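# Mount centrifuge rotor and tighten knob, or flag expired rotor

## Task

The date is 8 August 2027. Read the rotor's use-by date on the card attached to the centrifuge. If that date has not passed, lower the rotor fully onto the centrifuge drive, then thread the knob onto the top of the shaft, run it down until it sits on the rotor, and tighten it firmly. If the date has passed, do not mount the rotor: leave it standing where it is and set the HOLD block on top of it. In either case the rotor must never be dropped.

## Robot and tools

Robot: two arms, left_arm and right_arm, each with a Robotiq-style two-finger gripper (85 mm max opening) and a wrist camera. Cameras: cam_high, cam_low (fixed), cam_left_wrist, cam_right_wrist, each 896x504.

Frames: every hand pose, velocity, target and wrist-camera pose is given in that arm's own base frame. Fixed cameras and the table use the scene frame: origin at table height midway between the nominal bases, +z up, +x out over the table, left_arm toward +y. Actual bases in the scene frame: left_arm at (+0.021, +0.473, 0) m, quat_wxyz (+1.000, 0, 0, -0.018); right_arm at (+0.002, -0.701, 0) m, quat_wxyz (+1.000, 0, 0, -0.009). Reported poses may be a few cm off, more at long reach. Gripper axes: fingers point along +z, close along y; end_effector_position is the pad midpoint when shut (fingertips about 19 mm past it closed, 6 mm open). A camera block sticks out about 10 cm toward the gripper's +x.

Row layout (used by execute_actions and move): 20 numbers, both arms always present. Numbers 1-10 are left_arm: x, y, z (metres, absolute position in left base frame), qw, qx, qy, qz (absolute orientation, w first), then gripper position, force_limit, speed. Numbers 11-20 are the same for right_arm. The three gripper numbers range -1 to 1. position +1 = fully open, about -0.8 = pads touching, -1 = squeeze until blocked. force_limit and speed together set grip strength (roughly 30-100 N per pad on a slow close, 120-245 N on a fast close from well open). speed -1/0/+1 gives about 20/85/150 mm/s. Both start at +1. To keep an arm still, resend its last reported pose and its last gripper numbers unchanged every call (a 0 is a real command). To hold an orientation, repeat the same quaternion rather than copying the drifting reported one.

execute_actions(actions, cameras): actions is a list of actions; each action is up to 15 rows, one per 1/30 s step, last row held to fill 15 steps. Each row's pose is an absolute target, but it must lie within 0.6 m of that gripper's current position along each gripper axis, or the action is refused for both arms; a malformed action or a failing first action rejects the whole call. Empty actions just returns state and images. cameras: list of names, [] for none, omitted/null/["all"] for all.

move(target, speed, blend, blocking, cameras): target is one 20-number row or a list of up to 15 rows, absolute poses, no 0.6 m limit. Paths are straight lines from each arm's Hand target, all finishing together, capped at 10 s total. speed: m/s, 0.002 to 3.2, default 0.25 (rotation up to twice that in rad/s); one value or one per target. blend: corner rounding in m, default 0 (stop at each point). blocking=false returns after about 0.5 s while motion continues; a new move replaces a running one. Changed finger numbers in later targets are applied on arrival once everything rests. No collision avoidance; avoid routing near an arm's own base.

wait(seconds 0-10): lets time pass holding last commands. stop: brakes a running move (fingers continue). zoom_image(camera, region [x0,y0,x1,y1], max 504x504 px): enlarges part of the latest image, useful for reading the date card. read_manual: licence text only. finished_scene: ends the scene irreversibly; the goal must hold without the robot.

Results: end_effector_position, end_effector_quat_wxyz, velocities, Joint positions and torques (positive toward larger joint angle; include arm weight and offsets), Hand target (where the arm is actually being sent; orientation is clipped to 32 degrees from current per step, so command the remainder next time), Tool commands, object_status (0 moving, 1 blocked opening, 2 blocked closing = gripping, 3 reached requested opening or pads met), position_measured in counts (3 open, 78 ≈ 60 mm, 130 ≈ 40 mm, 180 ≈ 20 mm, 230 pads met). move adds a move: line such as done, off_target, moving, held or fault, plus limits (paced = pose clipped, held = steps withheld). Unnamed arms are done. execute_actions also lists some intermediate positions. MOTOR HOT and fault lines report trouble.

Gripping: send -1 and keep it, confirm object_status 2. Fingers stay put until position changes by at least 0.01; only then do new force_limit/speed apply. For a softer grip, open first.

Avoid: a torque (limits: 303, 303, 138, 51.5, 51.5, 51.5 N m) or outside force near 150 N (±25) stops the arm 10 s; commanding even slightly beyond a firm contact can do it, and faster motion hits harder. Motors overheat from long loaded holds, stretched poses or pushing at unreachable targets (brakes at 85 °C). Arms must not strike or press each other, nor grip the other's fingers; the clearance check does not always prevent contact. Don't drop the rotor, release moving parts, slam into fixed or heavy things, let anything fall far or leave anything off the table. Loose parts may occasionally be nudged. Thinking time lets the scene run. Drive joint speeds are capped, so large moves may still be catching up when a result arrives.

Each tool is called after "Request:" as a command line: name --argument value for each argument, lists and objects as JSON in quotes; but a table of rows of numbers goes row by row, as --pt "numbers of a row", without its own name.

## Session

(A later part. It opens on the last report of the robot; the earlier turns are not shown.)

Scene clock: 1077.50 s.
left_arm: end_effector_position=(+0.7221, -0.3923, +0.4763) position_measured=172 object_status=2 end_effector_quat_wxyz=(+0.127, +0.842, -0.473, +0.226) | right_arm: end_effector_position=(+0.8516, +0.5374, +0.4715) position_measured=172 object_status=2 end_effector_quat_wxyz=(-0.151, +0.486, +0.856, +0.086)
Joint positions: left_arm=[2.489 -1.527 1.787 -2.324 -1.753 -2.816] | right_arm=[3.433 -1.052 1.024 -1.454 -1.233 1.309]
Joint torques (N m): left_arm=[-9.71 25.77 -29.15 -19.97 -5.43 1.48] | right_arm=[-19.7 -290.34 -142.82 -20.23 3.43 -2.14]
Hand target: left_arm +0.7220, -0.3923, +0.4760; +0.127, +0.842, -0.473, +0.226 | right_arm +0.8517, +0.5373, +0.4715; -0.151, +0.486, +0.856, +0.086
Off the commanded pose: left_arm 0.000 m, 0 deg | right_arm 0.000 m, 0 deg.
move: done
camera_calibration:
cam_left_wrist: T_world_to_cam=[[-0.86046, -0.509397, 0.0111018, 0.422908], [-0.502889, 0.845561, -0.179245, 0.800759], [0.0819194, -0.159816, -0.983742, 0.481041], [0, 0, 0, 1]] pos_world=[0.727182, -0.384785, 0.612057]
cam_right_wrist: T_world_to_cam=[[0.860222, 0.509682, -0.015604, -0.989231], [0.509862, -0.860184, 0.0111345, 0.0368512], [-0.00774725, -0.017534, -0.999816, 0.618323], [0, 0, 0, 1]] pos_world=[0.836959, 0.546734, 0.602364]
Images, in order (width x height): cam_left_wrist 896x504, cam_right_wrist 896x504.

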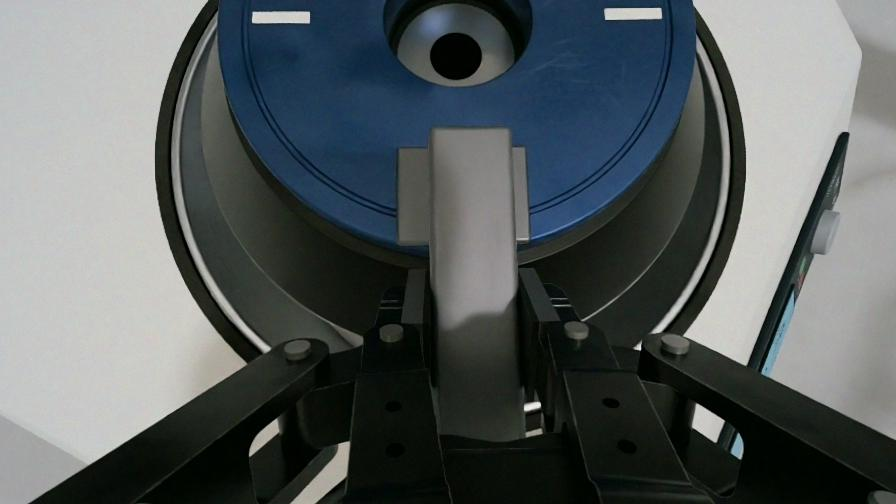

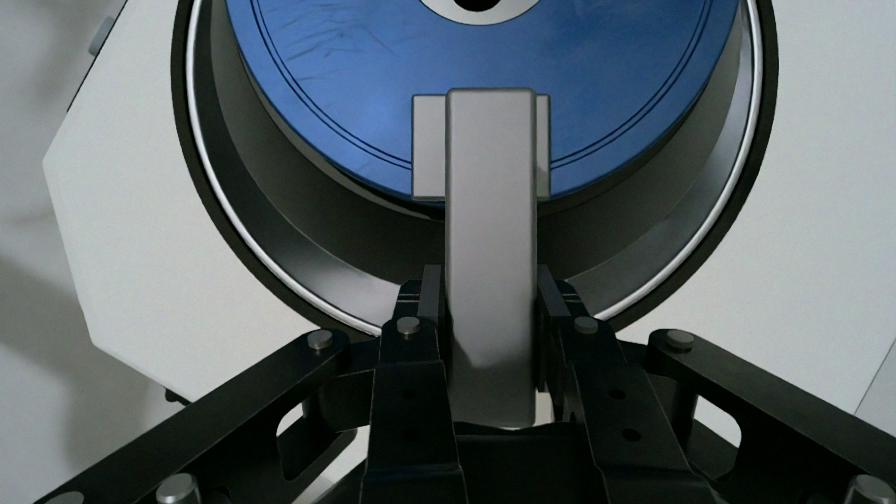

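Request:
move --target '[0.72204,-0.392333,0.492,-0.126859,-0.841942,0.473443,-0.225598,-0.98,1,-1,0.851662,0.537273,0.4875,-0.151016,0.486139,0.856455,0.085719,-0.98,1,-1]' --speed 0.02 --cameras '["cam_left_wrist","cam_right_wrist"]'

Scene clock: 1127.83 s.
left_arm: end_effector_position=(+0.7220, -0.3925, +0.4918) position_measured=172 object_status=2 end_effector_quat_wxyz=(+0.127, +0.842, -0.474, +0.226) | right_arm: end_effector_position=(+0.8517, +0.5372, +0.4876) position_measured=172 object_status=2 end_effector_quat_wxyz=(-0.151, +0.486, +0.856, +0.086)
Joint positions: left_arm=[2.488 -1.534 1.765 -2.296 -1.753 -2.816] | right_arm=[3.433 -1.051 0.994 -1.426 -1.233 1.309]
Joint torques (N m): left_arm=[-0.75 -86.52 -104.07 -14.36 -3.44 0.49] | right_arm=[8.28 -198.96 -137.04 -9.01 4.54 0.47]
Hand target: left_arm +0.7220, -0.3923, +0.4920; +0.127, +0.842, -0.473, +0.226 | right_arm +0.8517, +0.5373, +0.4875; -0.151, +0.486, +0.856, +0.086
Off the commanded pose: left_arm 0.000 m, 0 deg | right_arm 0.000 m, 0 deg.
move: done
camera_calibration:
cam_left_wrist: T_world_to_cam=[[-0.860545, -0.509249, 0.0112797, 0.422606], [-0.502793, 0.845671, -0.178997, 0.803408], [0.0816151, -0.159706, -0.983785, 0.49667], [0, 0, 0, 1]] pos_world=[0.727084, -0.384886, 0.627657]
cam_right_wrist: T_world_to_cam=[[0.860367, 0.509447, -0.0152423, -0.98913], [0.509621, -0.860327, 0.0111201, 0.0366523], [-0.00744824, -0.0173352, -0.999822, 0.633961], [0, 0, 0, 1]] pos_world=[0.837058, 0.546433, 0.618364]
Images, in order (width x height): cam_left_wrist 896x504, cam_right_wrist 896x504.

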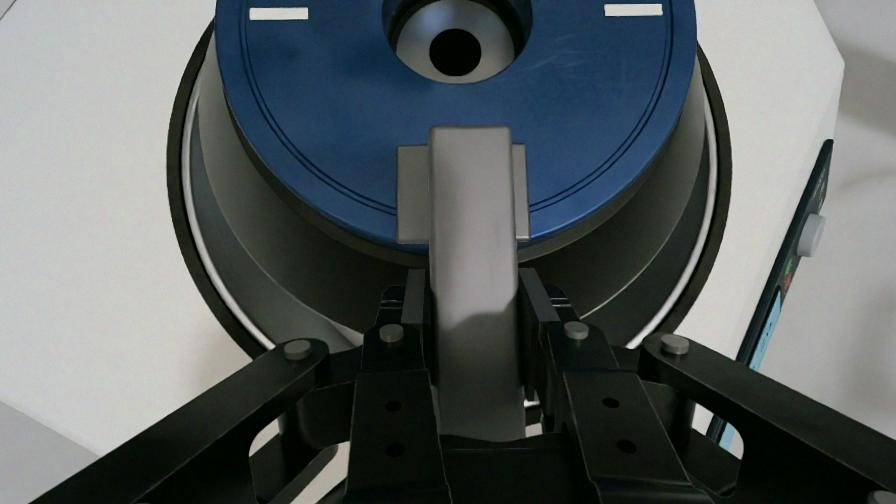

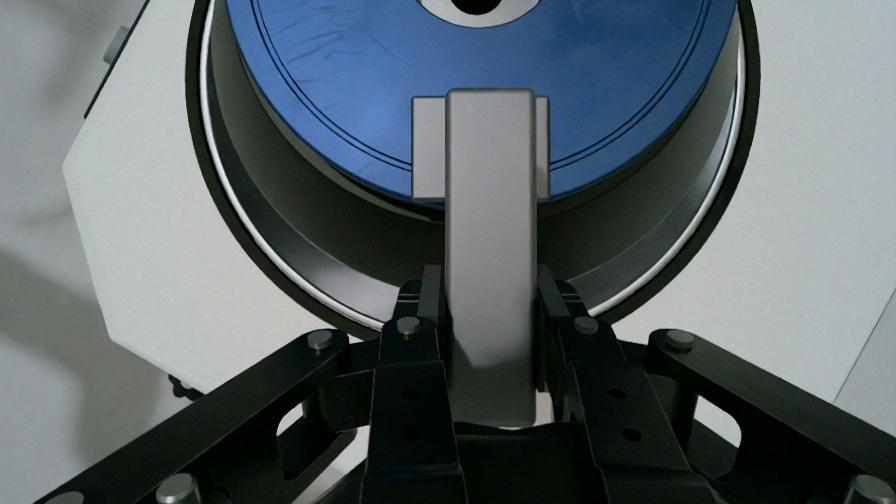

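Request:
move --pt "0.72069 -0.39011 0.492 -0.126859 -0.841942 0.473443 -0.225598 -0.98 1 -1 0.85033 0.53950 0.4875 -0.151016 0.486139 0.856455 0.085719 -0.98 1 -1" --pt "0.72069 -0.39011 0.476 -0.126859 -0.841942 0.473443 -0.225598 -0.98 1 -1 0.85033 0.53950 0.4715 -0.151016 0.486139 0.856455 0.085719 -0.98 1 -1" --speed '[0.01,0.015]' --cameras '["cam_left_wrist","cam_right_wrist"]'

Scene clock: 1137.33 s.
left_arm: end_effector_position=(+0.7207, -0.3901, +0.4761) position_measured=172 object_status=2 end_effector_quat_wxyz=(+0.127, +0.842, -0.473, +0.226) | right_arm: end_effector_position=(+0.8503, +0.5395, +0.4716) position_measured=172 object_status=2 end_effector_quat_wxyz=(-0.151, +0.486, +0.856, +0.086)
Joint positions: left_arm=[2.49 -1.531 1.791 -2.324 -1.754 -2.815] | right_arm=[3.436 -1.052 1.025 -1.455 -1.232 1.312]
Joint torques (N m): left_arm=[12.02 -57.06 -74.47 -25.62 -4.69 2.54] | right_arm=[18.97 -226.49 -99.74 -15.47 2.59 2.57]
Hand target: left_arm +0.7207, -0.3901, +0.4760; +0.127, +0.842, -0.473, +0.226 | right_arm +0.8503, +0.5395, +0.4715; -0.151, +0.486, +0.856, +0.086
Off the commanded pose: left_arm 0.000 m, 0 deg | right_arm 0.000 m, 0 deg.
move: done
camera_calibration:
cam_left_wrist: T_world_to_cam=[[-0.86047, -0.509378, 0.01122, 0.422768], [-0.502906, 0.845594, -0.179045, 0.798081], [0.0817139, -0.159705, -0.983777, 0.481622], [0, 0, 0, 1]] pos_world=[0.725783, -0.382586, 0.611957]
cam_right_wrist: T_world_to_cam=[[0.860293, 0.509565, -0.015467, -0.989259], [0.509742, -0.860256, 0.0111018, 0.0394778], [-0.00764847, -0.017435, -0.999819, 0.618315], [0, 0, 0, 1]] pos_world=[0.835659, 0.548833, 0.602464]
Images, in order (width x height): cam_left_wrist 896x504, cam_right_wrist 896x504.

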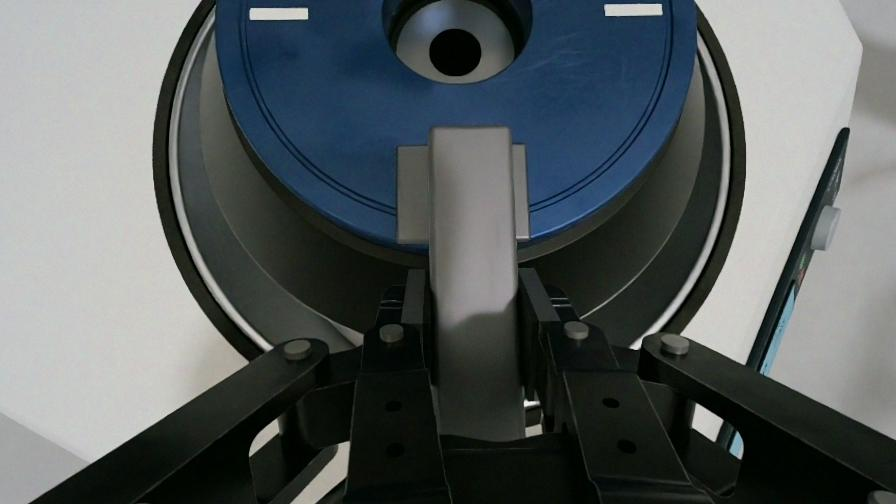

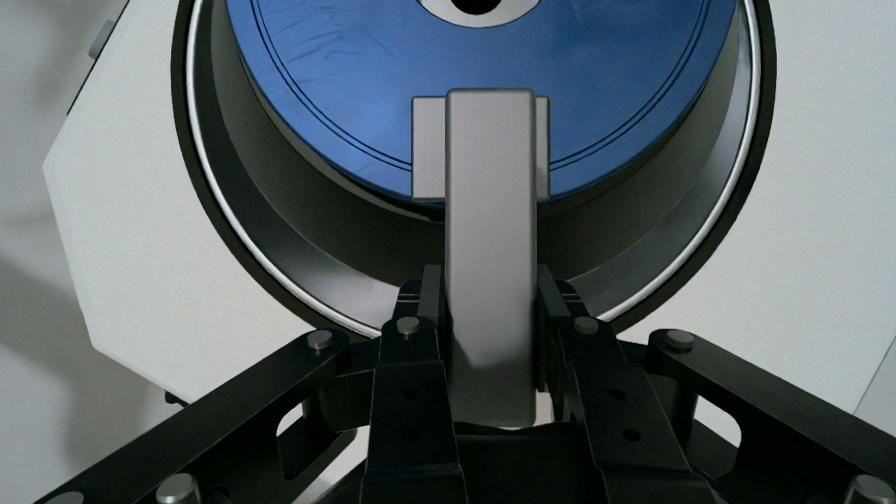

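Request:
move --target '[0.72069,-0.39011,0.456,-0.126859,-0.841942,0.473443,-0.225598,-0.98,1,-1,0.85033,0.53950,0.4515,-0.151016,0.486139,0.856455,0.085719,-0.98,1,-1]' --speed 0.02 --cameras '["cam_left_wrist","cam_right_wrist"]'

Scene clock: 1143.00 s.
left_arm: end_effector_position=(+0.7207, -0.3901, +0.4561) position_measured=172 object_status=2 end_effector_quat_wxyz=(+0.127, +0.842, -0.473, +0.226) | right_arm: end_effector_position=(+0.8503, +0.5395, +0.4517) position_measured=172 object_status=2 end_effector_quat_wxyz=(-0.151, +0.486, +0.856, +0.086)
Joint positions: left_arm=[2.49 -1.522 1.818 -2.36 -1.754 -2.815] | right_arm=[3.436 -1.053 1.06 -1.491 -1.233 1.312]
Joint torques (N m): left_arm=[-3.68 -57.85 -74.33 -24.72 -2.29 0.14] | right_arm=[-0.41 -222.31 -99.82 -15.2 3.26 1.21]
Hand target: left_arm +0.7207, -0.3901, +0.4560; +0.127, +0.842, -0.473, +0.226 | right_arm +0.8503, +0.5395, +0.4515; -0.151, +0.486, +0.856, +0.086
Off the commanded pose: left_arm 0.000 m, 0 deg | right_arm 0.000 m, 0 deg.
move: done
camera_calibration:
cam_left_wrist: T_world_to_cam=[[-0.86047, -0.509378, 0.01122, 0.422992], [-0.502906, 0.845594, -0.179045, 0.7945], [0.0817139, -0.159705, -0.983777, 0.461946], [0, 0, 0, 1]] pos_world=[0.725783, -0.382586, 0.591957]
cam_right_wrist: T_world_to_cam=[[0.860294, 0.509563, -0.015467, -0.989569], [0.509741, -0.860257, 0.0111019, 0.0397015], [-0.00764849, -0.017435, -0.999819, 0.598318], [0, 0, 0, 1]] pos_world=[0.835659, 0.548833, 0.582464]
Images, in order (width x height): cam_left_wrist 896x504, cam_right_wrist 896x504.

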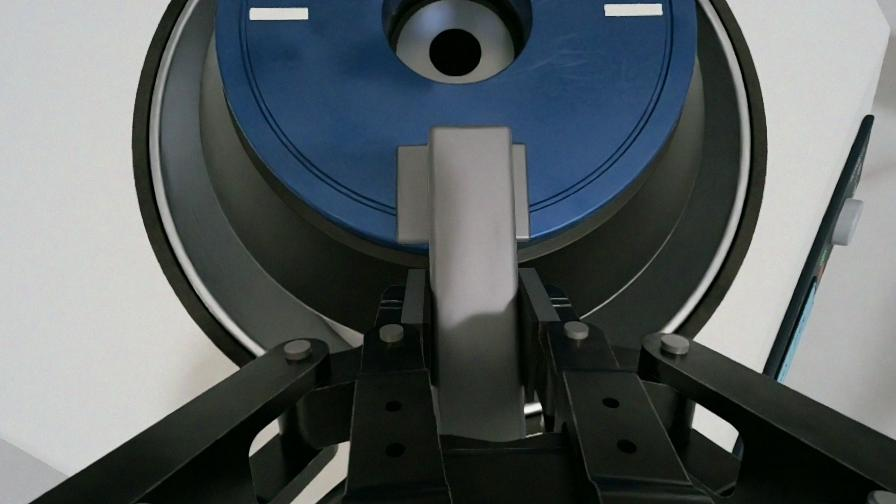

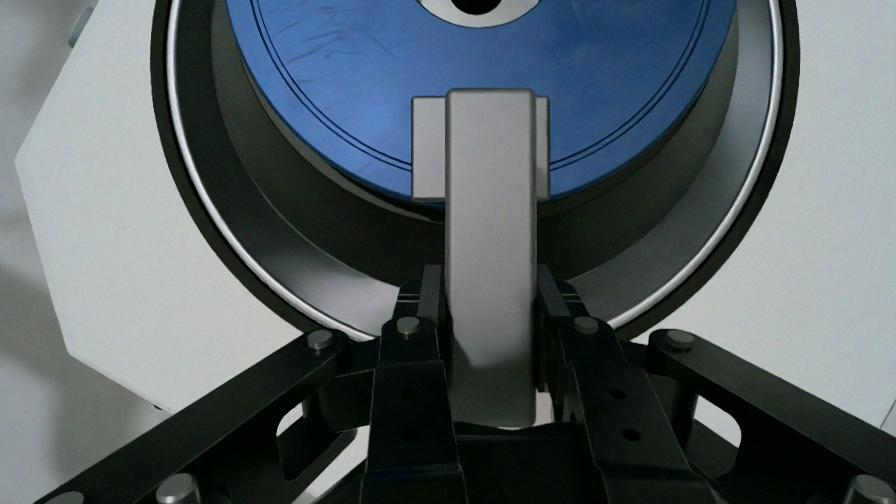

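Request:
move --target '[0.72069,-0.39011,0.436,-0.126859,-0.841942,0.473443,-0.225598,-0.98,1,-1,0.85033,0.53950,0.4315,-0.151016,0.486139,0.856455,0.085719,-0.98,1,-1]' --speed 0.02 --cameras '[]'

Request:
move --target '[0.72069,-0.39011,0.416,-0.126859,-0.841942,0.473443,-0.225598,-0.98,1,-1,0.85033,0.53950,0.4115,-0.151016,0.486139,0.856455,0.085719,-0.98,1,-1]' --speed 0.02 --cameras '["cam_left_wrist","cam_right_wrist"]'

Scene clock: 1149.90 s.
left_arm: end_effector_position=(+0.7207, -0.3901, +0.4361) position_measured=172 object_status=2 end_effector_quat_wxyz=(+0.127, +0.842, -0.473, +0.226) | right_arm: end_effector_position=(+0.8503, +0.5395, +0.4316) position_measured=172 object_status=2 end_effector_quat_wxyz=(-0.151, +0.486, +0.856, +0.086)
Joint positions: left_arm=[2.49 -1.511 1.843 -2.396 -1.754 -2.815] | right_arm=[3.436 -1.052 1.094 -1.525 -1.233 1.312]
Joint torques (N m): left_arm=[-1.36 -57.85 -73.91 -24.22 -1.62 0.6] | right_arm=[-18.22 -180.35 -100.32 -15.74 6.77 0.23]
Hand target: left_arm +0.7207, -0.3901, +0.4360; +0.127, +0.842, -0.473, +0.226 | right_arm +0.8503, +0.5395, +0.4315; -0.151, +0.486, +0.856, +0.086
Off the commanded pose: left_arm 0.000 m, 0 deg | right_arm 0.000 m, 0 deg.
move: done
No camera images: "cameras" was empty.

Scene clock: 1151.20 s.
left_arm: end_effector_position=(+0.7207, -0.3901, +0.4162) position_measured=172 object_status=2 end_effector_quat_wxyz=(+0.127, +0.842, -0.473, +0.226) end_effector_velocity=(+0.000, +0.000, +0.000) end_effector_angular_velocity=(-0.002, -0.003, +0.000) | right_arm: end_effector_position=(+0.8503, +0.5395, +0.4117) position_measured=172 object_status=2 end_effector_quat_wxyz=(-0.151, +0.486, +0.856, +0.086)
Joint positions: left_arm=[2.49 -1.5 1.868 -2.433 -1.754 -2.815] | right_arm=[3.436 -1.049 1.125 -1.559 -1.232 1.312]
Joint velocities: left_arm=[0 0 0.002 -0.005 0 0] | right_arm=[within noise]
Joint torques (N m): left_arm=[-2.91 -58.44 -71.79 -24.7 -2.03 1.82] | right_arm=[-19.95 -179.17 -100.91 -16.12 6.52 -0.37]
Hand target: left_arm +0.7207, -0.3901, +0.4160; +0.127, +0.842, -0.473, +0.226 | right_arm +0.8503, +0.5395, +0.4115; -0.151, +0.486, +0.856, +0.086
Off the commanded pose: left_arm 0.000 m, 0 deg | right_arm 0.000 m, 0 deg.
move: done
camera_calibration:
cam_left_wrist: T_world_to_cam=[[-0.86047, -0.509378, 0.01122, 0.423441], [-0.502906, 0.845594, -0.179045, 0.787338], [0.0817139, -0.159705, -0.983777, 0.422595], [0, 0, 0, 1]] pos_world=[0.725783, -0.382586, 0.551957]
cam_right_wrist: T_world_to_cam=[[0.860293, 0.509565, -0.015467, -0.990187], [0.509742, -0.860256, 0.0111018, 0.0401439], [-0.00764847, -0.017435, -0.999819, 0.558326], [0, 0, 0, 1]] pos_world=[0.835659, 0.548833, 0.542464]
Images, in order (width x height): cam_left_wrist 896x504, cam_right_wrist 896x504.

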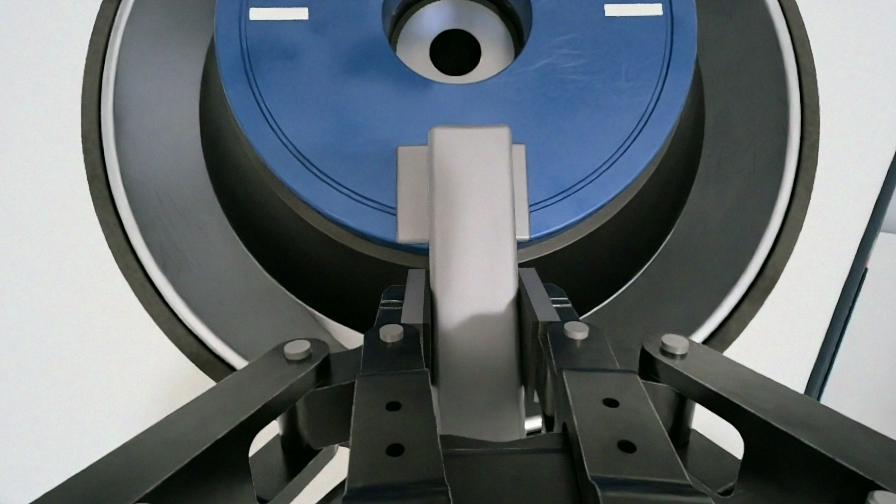

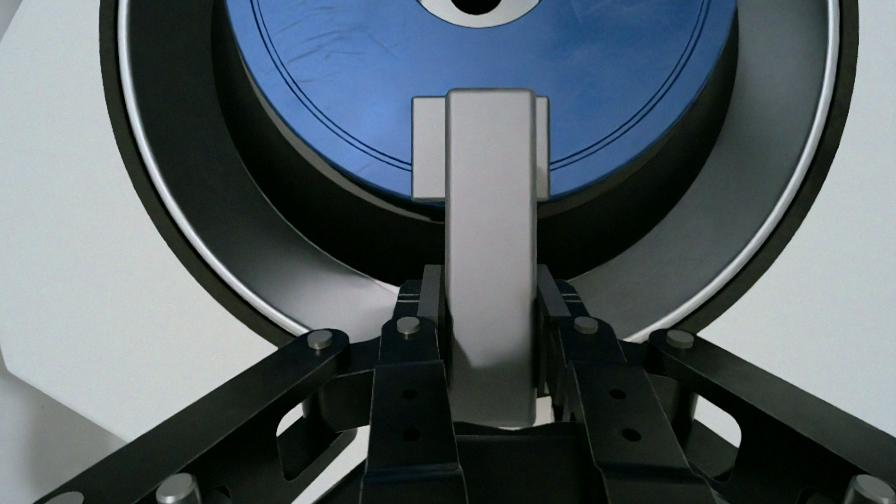

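Request:
move --target '[0.72069,-0.39011,0.396,-0.126859,-0.841942,0.473443,-0.225598,-0.98,1,-1,0.85033,0.53950,0.3915,-0.151016,0.486139,0.856455,0.085719,-0.98,1,-1]' --speed 0.02 --cameras '[]'

Request:
move --target '[0.72069,-0.39011,0.376,-0.126859,-0.841942,0.473443,-0.225598,-0.98,1,-1,0.85033,0.53950,0.3715,-0.151016,0.486139,0.856455,0.085719,-0.98,1,-1]' --speed 0.02

Request:
zoom_image --camera "cam_left_wrist" --region '[360, 0, 560, 120]'

Request:
zoom_image --camera "cam_high" --region '[350, 130, 540, 300]'

Scene clock: 1158.07 s.
left_arm: end_effector_position=(+0.7207, -0.3901, +0.3961) position_measured=172 object_status=2 end_effector_quat_wxyz=(+0.127, +0.842, -0.473, +0.226) | right_arm: end_effector_position=(+0.8503, +0.5395, +0.3916) position_measured=172 object_status=2 end_effector_quat_wxyz=(-0.151, +0.486, +0.856, +0.086)
Joint positions: left_arm=[2.49 -1.487 1.892 -2.469 -1.754 -2.815] | right_arm=[3.436 -1.046 1.156 -1.593 -1.232 1.312]
Joint torques (N m): left_arm=[-2.42 -58.65 -69.65 -24.45 -1.9 2.18] | right_arm=[-14.98 -177.97 -101.25 -15.42 6.42 2.09]
Hand target: left_arm +0.7207, -0.3901, +0.3960; +0.127, +0.842, -0.473, +0.226 | right_arm +0.8503, +0.5395, +0.3915; -0.151, +0.486, +0.856, +0.086
Off the commanded pose: left_arm 0.000 m, 0 deg | right_arm 0.000 m, 0 deg.
move: done
No camera images: "cameras" was empty.

Scene clock: 1159.37 s.
left_arm: end_effector_position=(+0.7207, -0.3901, +0.3762) position_measured=172 object_status=2 end_effector_quat_wxyz=(+0.127, +0.842, -0.473, +0.226) | right_arm: end_effector_position=(+0.8503, +0.5395, +0.3717) position_measured=172 object_status=2 end_effector_quat_wxyz=(-0.151, +0.486, +0.856, +0.086)
Joint positions: left_arm=[2.49 -1.473 1.915 -2.506 -1.754 -2.815] | right_arm=[3.436 -1.042 1.184 -1.625 -1.232 1.312]
Joint torques (N m): left_arm=[-2.2 -58.84 -67.41 -22.83 -2.13 2.72] | right_arm=[-13.8 -170.77 -95.02 -14.87 5.89 2.06]
Hand target: left_arm +0.7207, -0.3901, +0.3760; +0.127, +0.842, -0.473, +0.226 | right_arm +0.8503, +0.5395, +0.3715; -0.151, +0.486, +0.856, +0.086
Off the commanded pose: left_arm 0.000 m, 0 deg | right_arm 0.000 m, 0 deg.
move: done
camera_calibration:
cam_left_wrist: T_world_to_cam=[[-0.86047, -0.509378, 0.01122, 0.42389], [-0.502906, 0.845594, -0.179045, 0.780176], [0.0817139, -0.159705, -0.983777, 0.383244], [0, 0, 0, 1]] pos_world=[0.725783, -0.382586, 0.511957]
cam_right_wrist: T_world_to_cam=[[0.860295, 0.509564, -0.015381, -0.99085], [0.50974, -0.860256, 0.0111528, 0.0405642], [-0.0075485, -0.017435, -0.99982, 0.51825], [0, 0, 0, 1]] pos_world=[0.835659, 0.548833, 0.502464]

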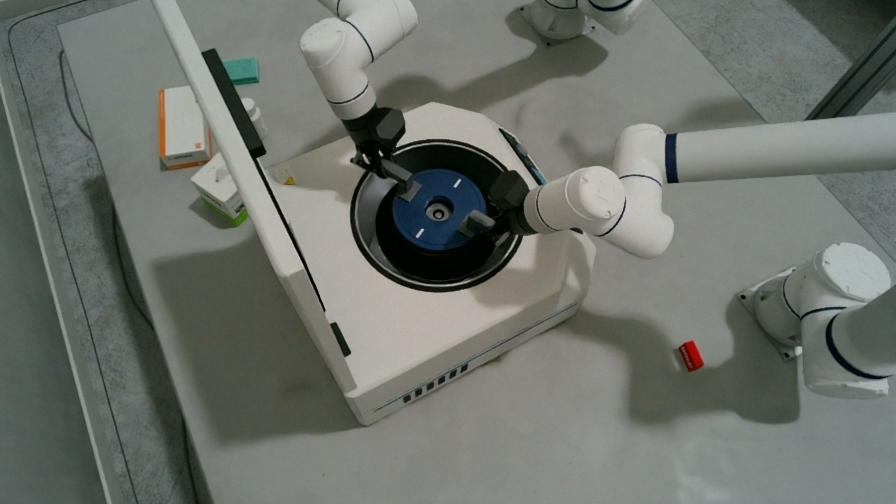

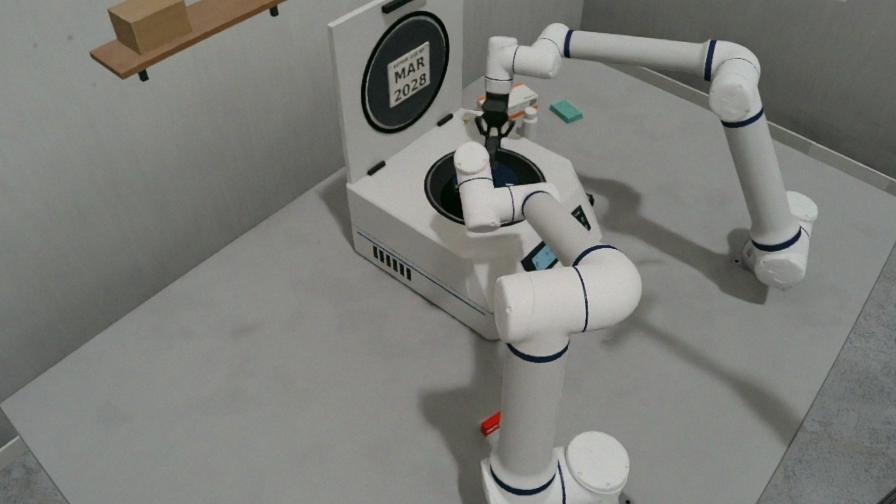

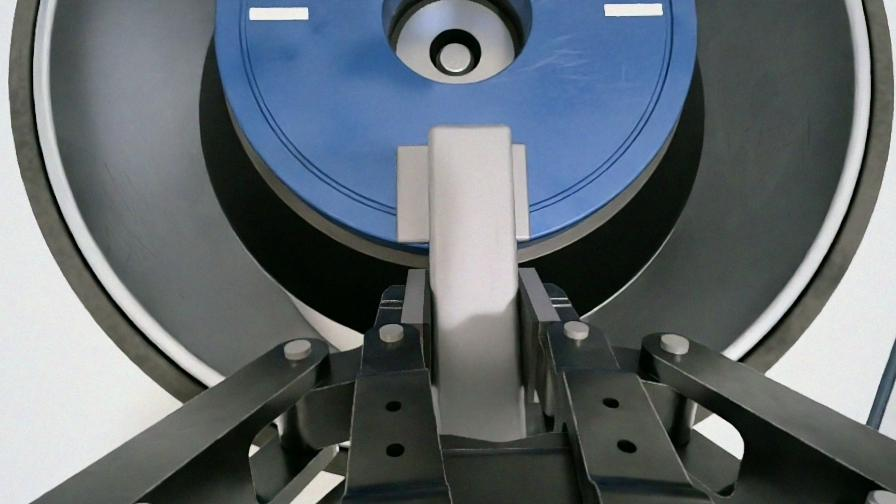

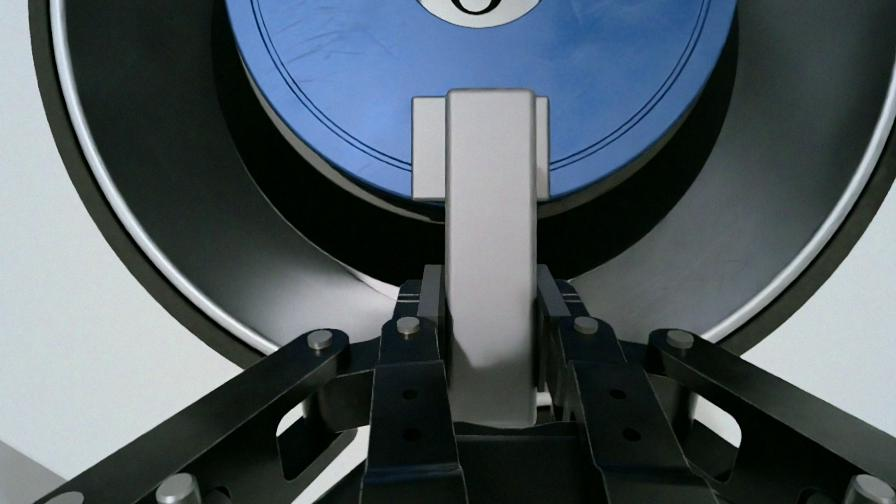

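Scaled by 2.520 from the camera's 896x504 image, which has a finer 1280x720 frame.

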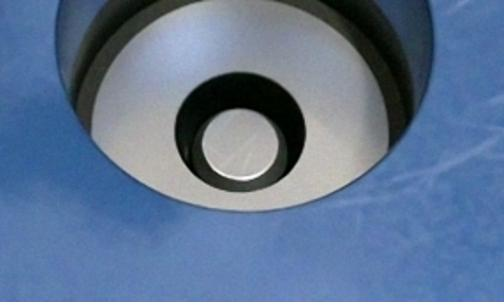

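Scaled by 2.653 from the camera's 896x504 image, which has a finer 1280x720 frame.

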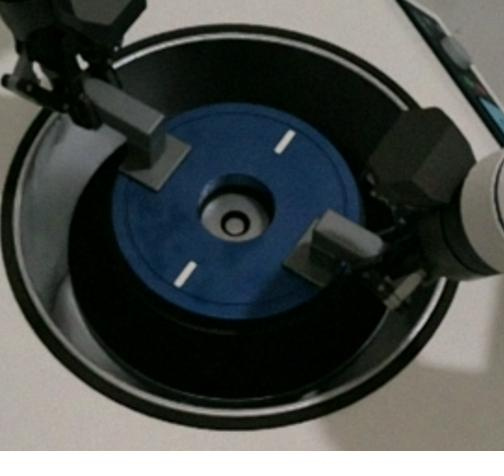

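Request:
move --target '[0.72069,-0.39011,0.354,-0.126859,-0.841942,0.473443,-0.225598,-0.98,1,-1,0.85033,0.53950,0.3495,-0.151016,0.486139,0.856455,0.085719,-0.98,1,-1]' --speed 0.02 --cameras '["cam_left_wrist","cam_right_wrist"]'

Request:
zoom_image --camera "cam_left_wrist" --region '[360, 0, 560, 120]'

Scene clock: 1166.10 s.
left_arm: end_effector_position=(+0.7207, -0.3901, +0.3542) position_measured=172 object_status=2 end_effector_quat_wxyz=(+0.127, +0.842, -0.473, +0.226) | right_arm: end_effector_position=(+0.8503, +0.5395, +0.3497) position_measured=172 object_status=2 end_effector_quat_wxyz=(-0.151, +0.486, +0.856, +0.086)
Joint positions: left_arm=[2.49 -1.456 1.939 -2.547 -1.754 -2.815] | right_arm=[3.436 -1.036 1.214 -1.661 -1.232 1.312]
Joint torques (N m): left_arm=[1.29 -50.9 -48.35 -15.57 -1.46 0.37] | right_arm=[-6.97 -161.47 -88.29 -14.23 5.62 1.52]
Hand target: left_arm +0.7207, -0.3901, +0.3540; +0.127, +0.842, -0.473, +0.226 | right_arm +0.8503, +0.5395, +0.3495; -0.151, +0.486, +0.856, +0.086
Off the commanded pose: left_arm 0.000 m, 0 deg | right_arm 0.000 m, 0 deg.
move: done
camera_calibration:
cam_left_wrist: T_world_to_cam=[[-0.860539, -0.509262, 0.0111949, 0.424243], [-0.502788, 0.845663, -0.179046, 0.776179], [0.0817144, -0.159705, -0.983777, 0.361601], [0, 0, 0, 1]] pos_world=[0.725783, -0.382586, 0.489957]
cam_right_wrist: T_world_to_cam=[[0.860293, 0.509565, -0.015467, -0.991146], [0.509742, -0.860256, 0.0111018, 0.0408322], [-0.00764847, -0.017435, -0.999819, 0.496337], [0, 0, 0, 1]] pos_world=[0.835659, 0.548833, 0.480464]
Images, in order (width x height): cam_left_wrist 896x504, cam_right_wrist 896x504.

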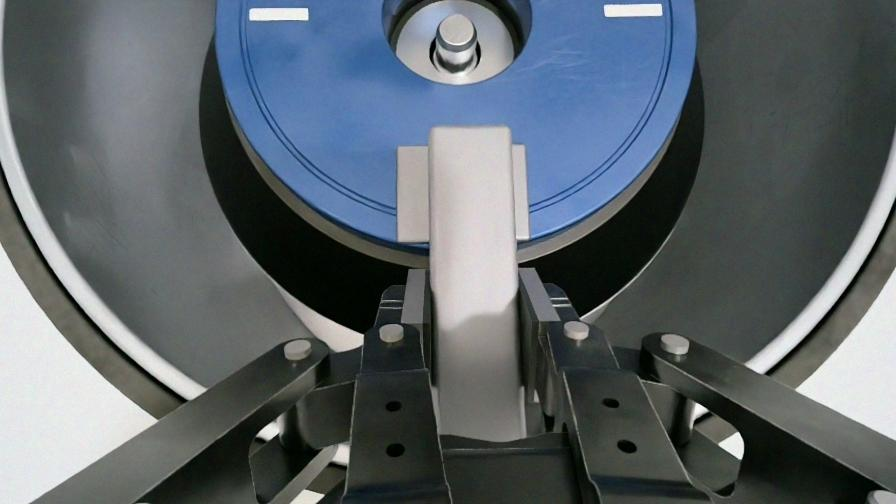

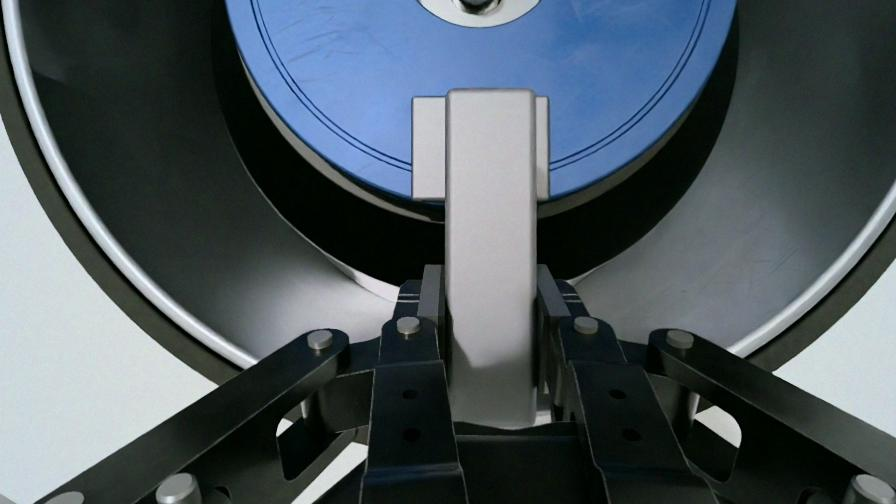

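Scaled by 2.520 from the camera's 896x504 image, which has a finer 1280x720 frame.

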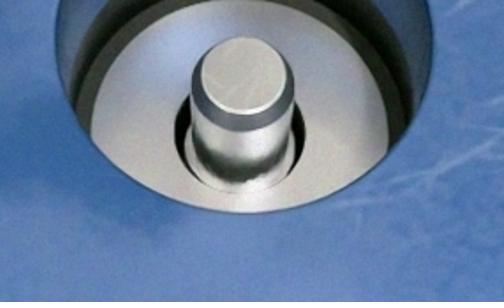

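Request:
execute_actions --actions '[]'

Scene clock: 1183.00 s.
left_arm: end_effector_position=(+0.7207, -0.3901, +0.3540) position_measured=172 object_status=2 end_effector_quat_wxyz=(+0.127, +0.842, -0.473, +0.226) | right_arm: end_effector_position=(+0.8503, +0.5395, +0.3495) position_measured=172 object_status=2 end_effector_quat_wxyz=(-0.151, +0.486, +0.856, +0.086)
Joint positions: left_arm=[2.49 -1.455 1.939 -2.547 -1.754 -2.815] | right_arm=[3.436 -1.036 1.214 -1.661 -1.232 1.312]
Joint velocities: within noise
Joint torques (N m): left_arm=[21.57 -54.04 -49.25 -15.28 2.11 -0.6] | right_arm=[-0.3 -161.83 -88.79 -14.84 5.4 1.39]
Hand target: left_arm +0.7207, -0.3901, +0.3540; +0.127, +0.842, -0.473, +0.226 | right_arm +0.8503, +0.5395, +0.3495; -0.151, +0.486, +0.856, +0.086
Tool commands: left_gripper/position=-0.98 left_gripper/force_limit=+1.0 left_gripper/speed=-1.0 right_gripper/position=-0.98 right_gripper/force_limit=+1.0 right_gripper/speed=-1.0
Off the commanded pose: left_arm 0.000 m, 0 deg | right_arm 0.000 m, 0 deg.
camera_calibration:
cam_left_wrist: T_world_to_cam=[[-0.860495, -0.509335, 0.0112107, 0.424177], [-0.502862, 0.845619, -0.179045, 0.776198], [0.0817141, -0.159705, -0.983777, 0.361503], [0, 0, 0, 1]] pos_world=[0.725783, -0.382586, 0.489857]
cam_right_wrist: T_world_to_cam=[[0.860293, 0.509565, -0.015467, -0.991148], [0.509742, -0.860256, 0.0111018, 0.0408333], [-0.00764847, -0.017435, -0.999819, 0.496237], [0, 0, 0, 1]] pos_world=[0.835659, 0.548833, 0.480364]

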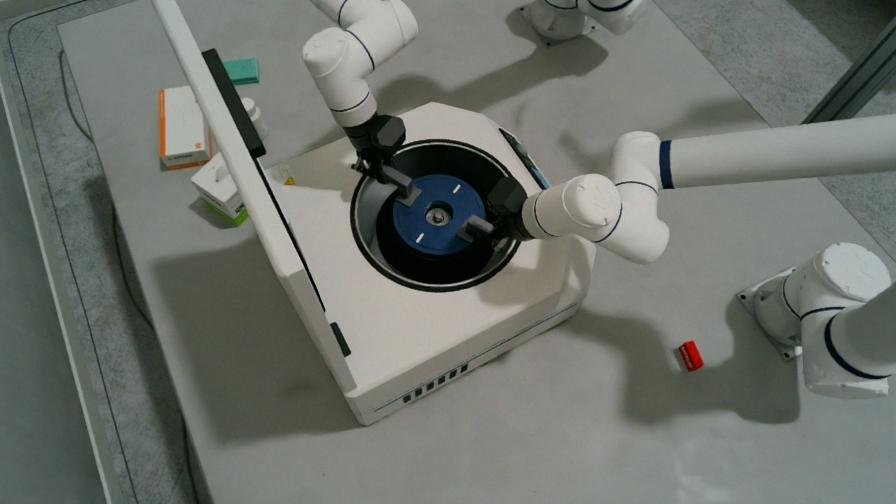

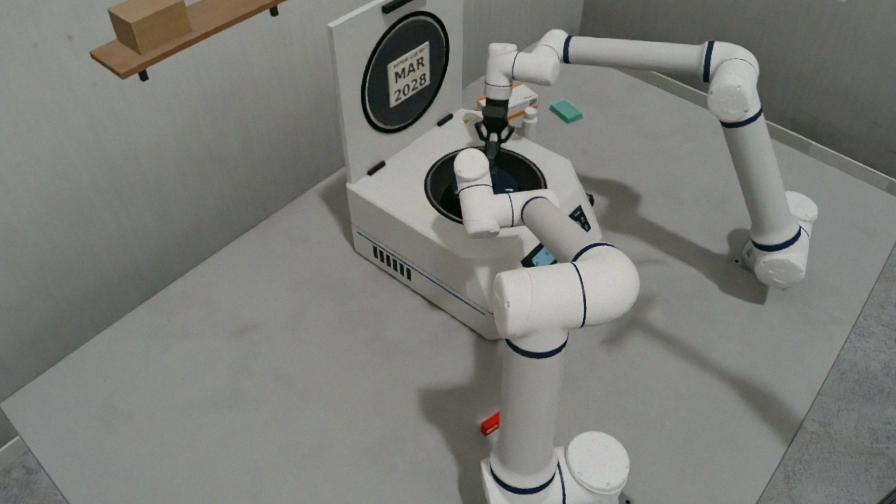

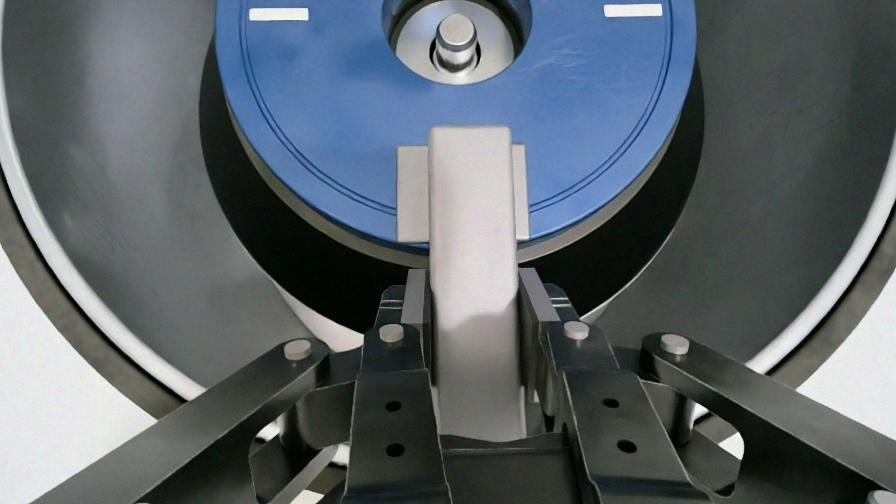

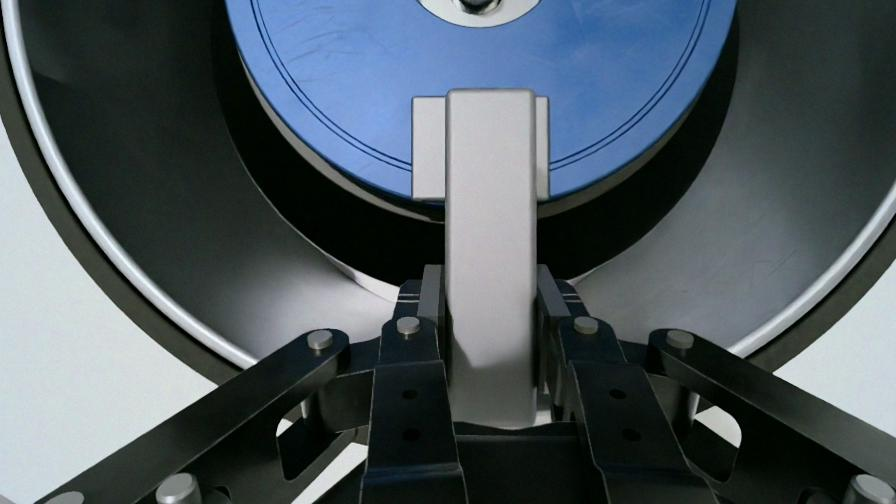

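Request:
move --target '[0.72069, -0.39011, 0.352, -0.126859, -0.841942, 0.473443, -0.225598, -0.98, 1, -1, 0.85033, 0.5395, 0.3475, -0.151016, 0.486139, 0.856455, 0.085719, -0.98, 1, -1]' --speed 0.01 --cameras '["cam_left_wrist"]'

Scene clock: 1187.83 s.
left_arm: end_effector_position=(+0.7207, -0.3901, +0.3521) position_measured=172 object_status=2 end_effector_quat_wxyz=(+0.127, +0.842, -0.473, +0.226) | right_arm: end_effector_position=(+0.8503, +0.5395, +0.3476) position_measured=172 object_status=2 end_effector_quat_wxyz=(-0.151, +0.486, +0.856, +0.086)
Joint positions: left_arm=[2.49 -1.454 1.941 -2.551 -1.754 -2.815] | right_arm=[3.436 -1.035 1.216 -1.664 -1.232 1.312]
Joint torques (N m): left_arm=[22.41 -55.21 -48.15 -15.21 1.69 -0.26] | right_arm=[4.82 -161.08 -87.06 -14.86 5.58 1.52]
Hand target: left_arm +0.7207, -0.3901, +0.3520; +0.127, +0.842, -0.473, +0.226 | right_arm +0.8503, +0.5395, +0.3475; -0.151, +0.486, +0.856, +0.086
Off the commanded pose: left_arm 0.000 m, 0 deg | right_arm 0.000 m, 0 deg.
move: done
camera_calibration:
cam_left_wrist: T_world_to_cam=[[-0.86047, -0.509378, 0.01122, 0.42416], [-0.502906, 0.845594, -0.179045, 0.775861], [0.0817139, -0.159705, -0.983777, 0.359535], [0, 0, 0, 1]] pos_world=[0.725783, -0.382586, 0.487857]
Images, in order (width x height): cam_left_wrist 896x504.

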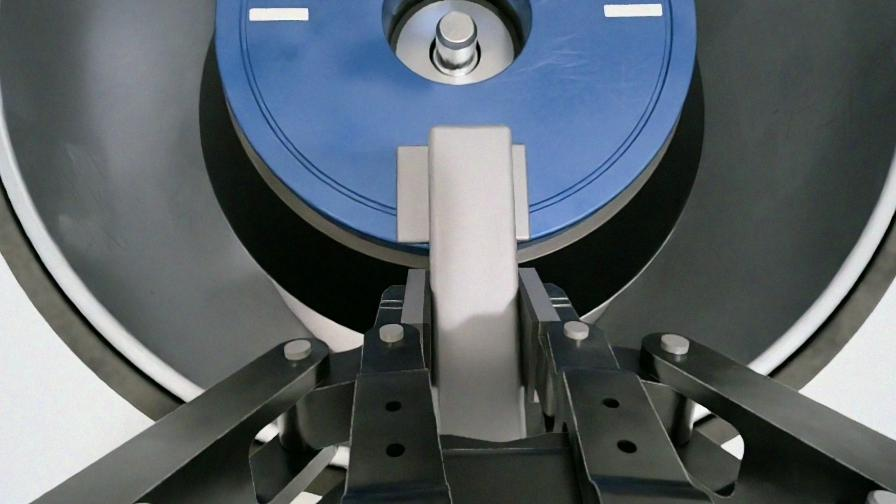

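Request:
move --target '[0.72069, -0.39011, 0.350, -0.126859, -0.841942, 0.473443, -0.225598, -0.98, 1, -1, 0.85033, 0.5395, 0.3455, -0.151016, 0.486139, 0.856455, 0.085719, -0.98, 1, -1]' --speed 0.01 --cameras '["cam_left_wrist"]'

Request:
move --target '[0.72069, -0.39011, 0.3485, -0.126859, -0.841942, 0.473443, -0.225598, -0.98, 1, -1, 0.85033, 0.5395, 0.344, -0.151016, 0.486139, 0.856455, 0.085719, -0.98, 1, -1]' --speed 0.01 --cameras '["cam_left_wrist"]'

Scene clock: 1192.50 s.
left_arm: end_effector_position=(+0.7207, -0.3901, +0.3501) position_measured=172 object_status=2 end_effector_quat_wxyz=(+0.127, +0.842, -0.473, +0.226) | right_arm: end_effector_position=(+0.8503, +0.5395, +0.3456) position_measured=172 object_status=2 end_effector_quat_wxyz=(-0.151, +0.486, +0.856, +0.086)
Joint positions: left_arm=[2.49 -1.452 1.943 -2.555 -1.754 -2.815] | right_arm=[3.436 -1.034 1.219 -1.668 -1.232 1.312]
Joint torques (N m): left_arm=[20.38 -52.94 -46.41 -14.1 2.11 -0.35] | right_arm=[8.96 -159.12 -87.18 -14.94 5.57 1.66]
Hand target: left_arm +0.7207, -0.3901, +0.3500; +0.127, +0.842, -0.473, +0.226 | right_arm +0.8503, +0.5395, +0.3455; -0.151, +0.486, +0.856, +0.086
Off the commanded pose: left_arm 0.000 m, 0 deg | right_arm 0.000 m, 0 deg.
move: done
camera_calibration:
cam_left_wrist: T_world_to_cam=[[-0.86047, -0.509378, 0.01122, 0.424183], [-0.502906, 0.845594, -0.179045, 0.775503], [0.0817139, -0.159705, -0.983777, 0.357568], [0, 0, 0, 1]] pos_world=[0.725783, -0.382586, 0.485857]
Images, in order (width x height): cam_left_wrist 896x504.

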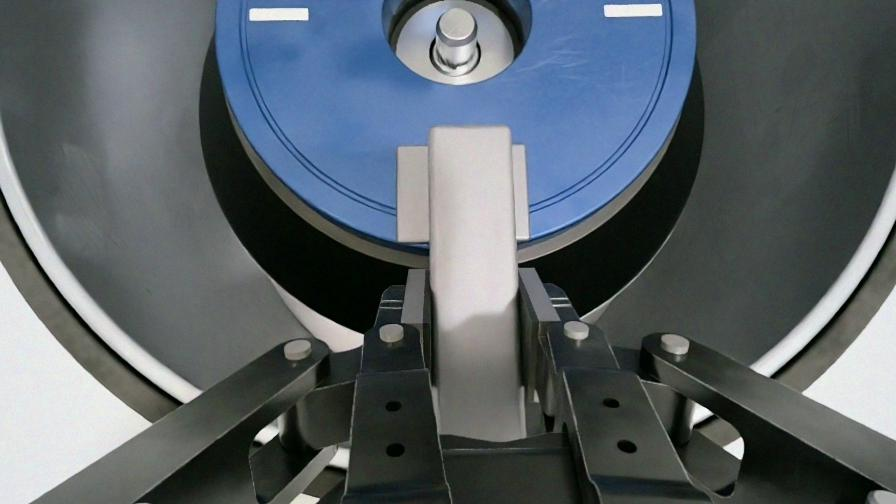

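Scene clock: 1193.20 s.
left_arm: end_effector_position=(+0.7207, -0.3901, +0.3485) position_measured=172 object_status=2 end_effector_quat_wxyz=(+0.127, +0.842, -0.473, +0.226) | right_arm: end_effector_position=(+0.8503, +0.5395, +0.3440) position_measured=172 object_status=2 end_effector_quat_wxyz=(-0.151, +0.486, +0.856, +0.086)
Joint positions: left_arm=[2.49 -1.451 1.944 -2.558 -1.754 -2.815] | right_arm=[3.436 -1.034 1.221 -1.67 -1.232 1.312]
Joint torques (N m): left_arm=[20.1 -55.2 -44.87 -14.1 1.96 -0.39] | right_arm=[11.5 -159.86 -86.98 -14.7 5.82 1.67]
Hand target: left_arm +0.7207, -0.3901, +0.3485; +0.127, +0.842, -0.473, +0.226 | right_arm +0.8503, +0.5395, +0.3440; -0.151, +0.486, +0.856, +0.086
Off the commanded pose: left_arm 0.000 m, 0 deg | right_arm 0.000 m, 0 deg.
move: done
camera_calibration:
cam_left_wrist: T_world_to_cam=[[-0.86047, -0.509378, 0.01122, 0.424199], [-0.502906, 0.845594, -0.179045, 0.775234], [0.0817139, -0.159705, -0.983777, 0.356092], [0, 0, 0, 1]] pos_world=[0.725783, -0.382586, 0.484357]
Images, in order (width x height): cam_left_wrist 896x504.

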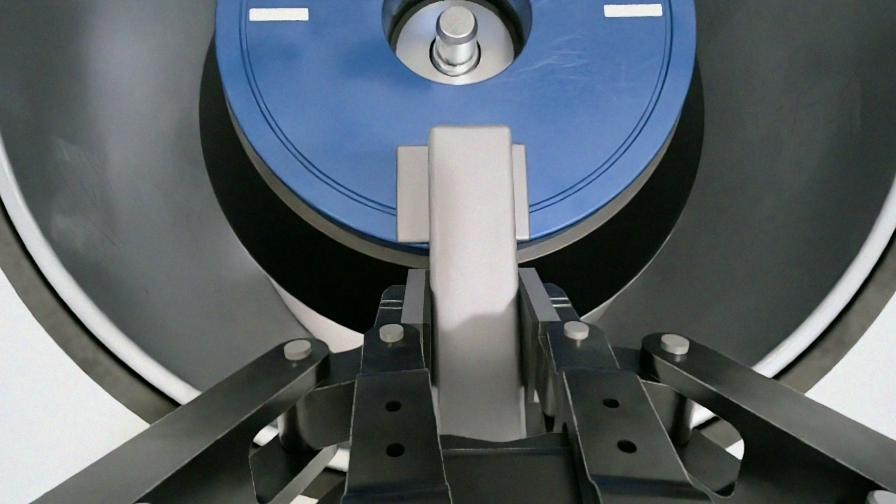

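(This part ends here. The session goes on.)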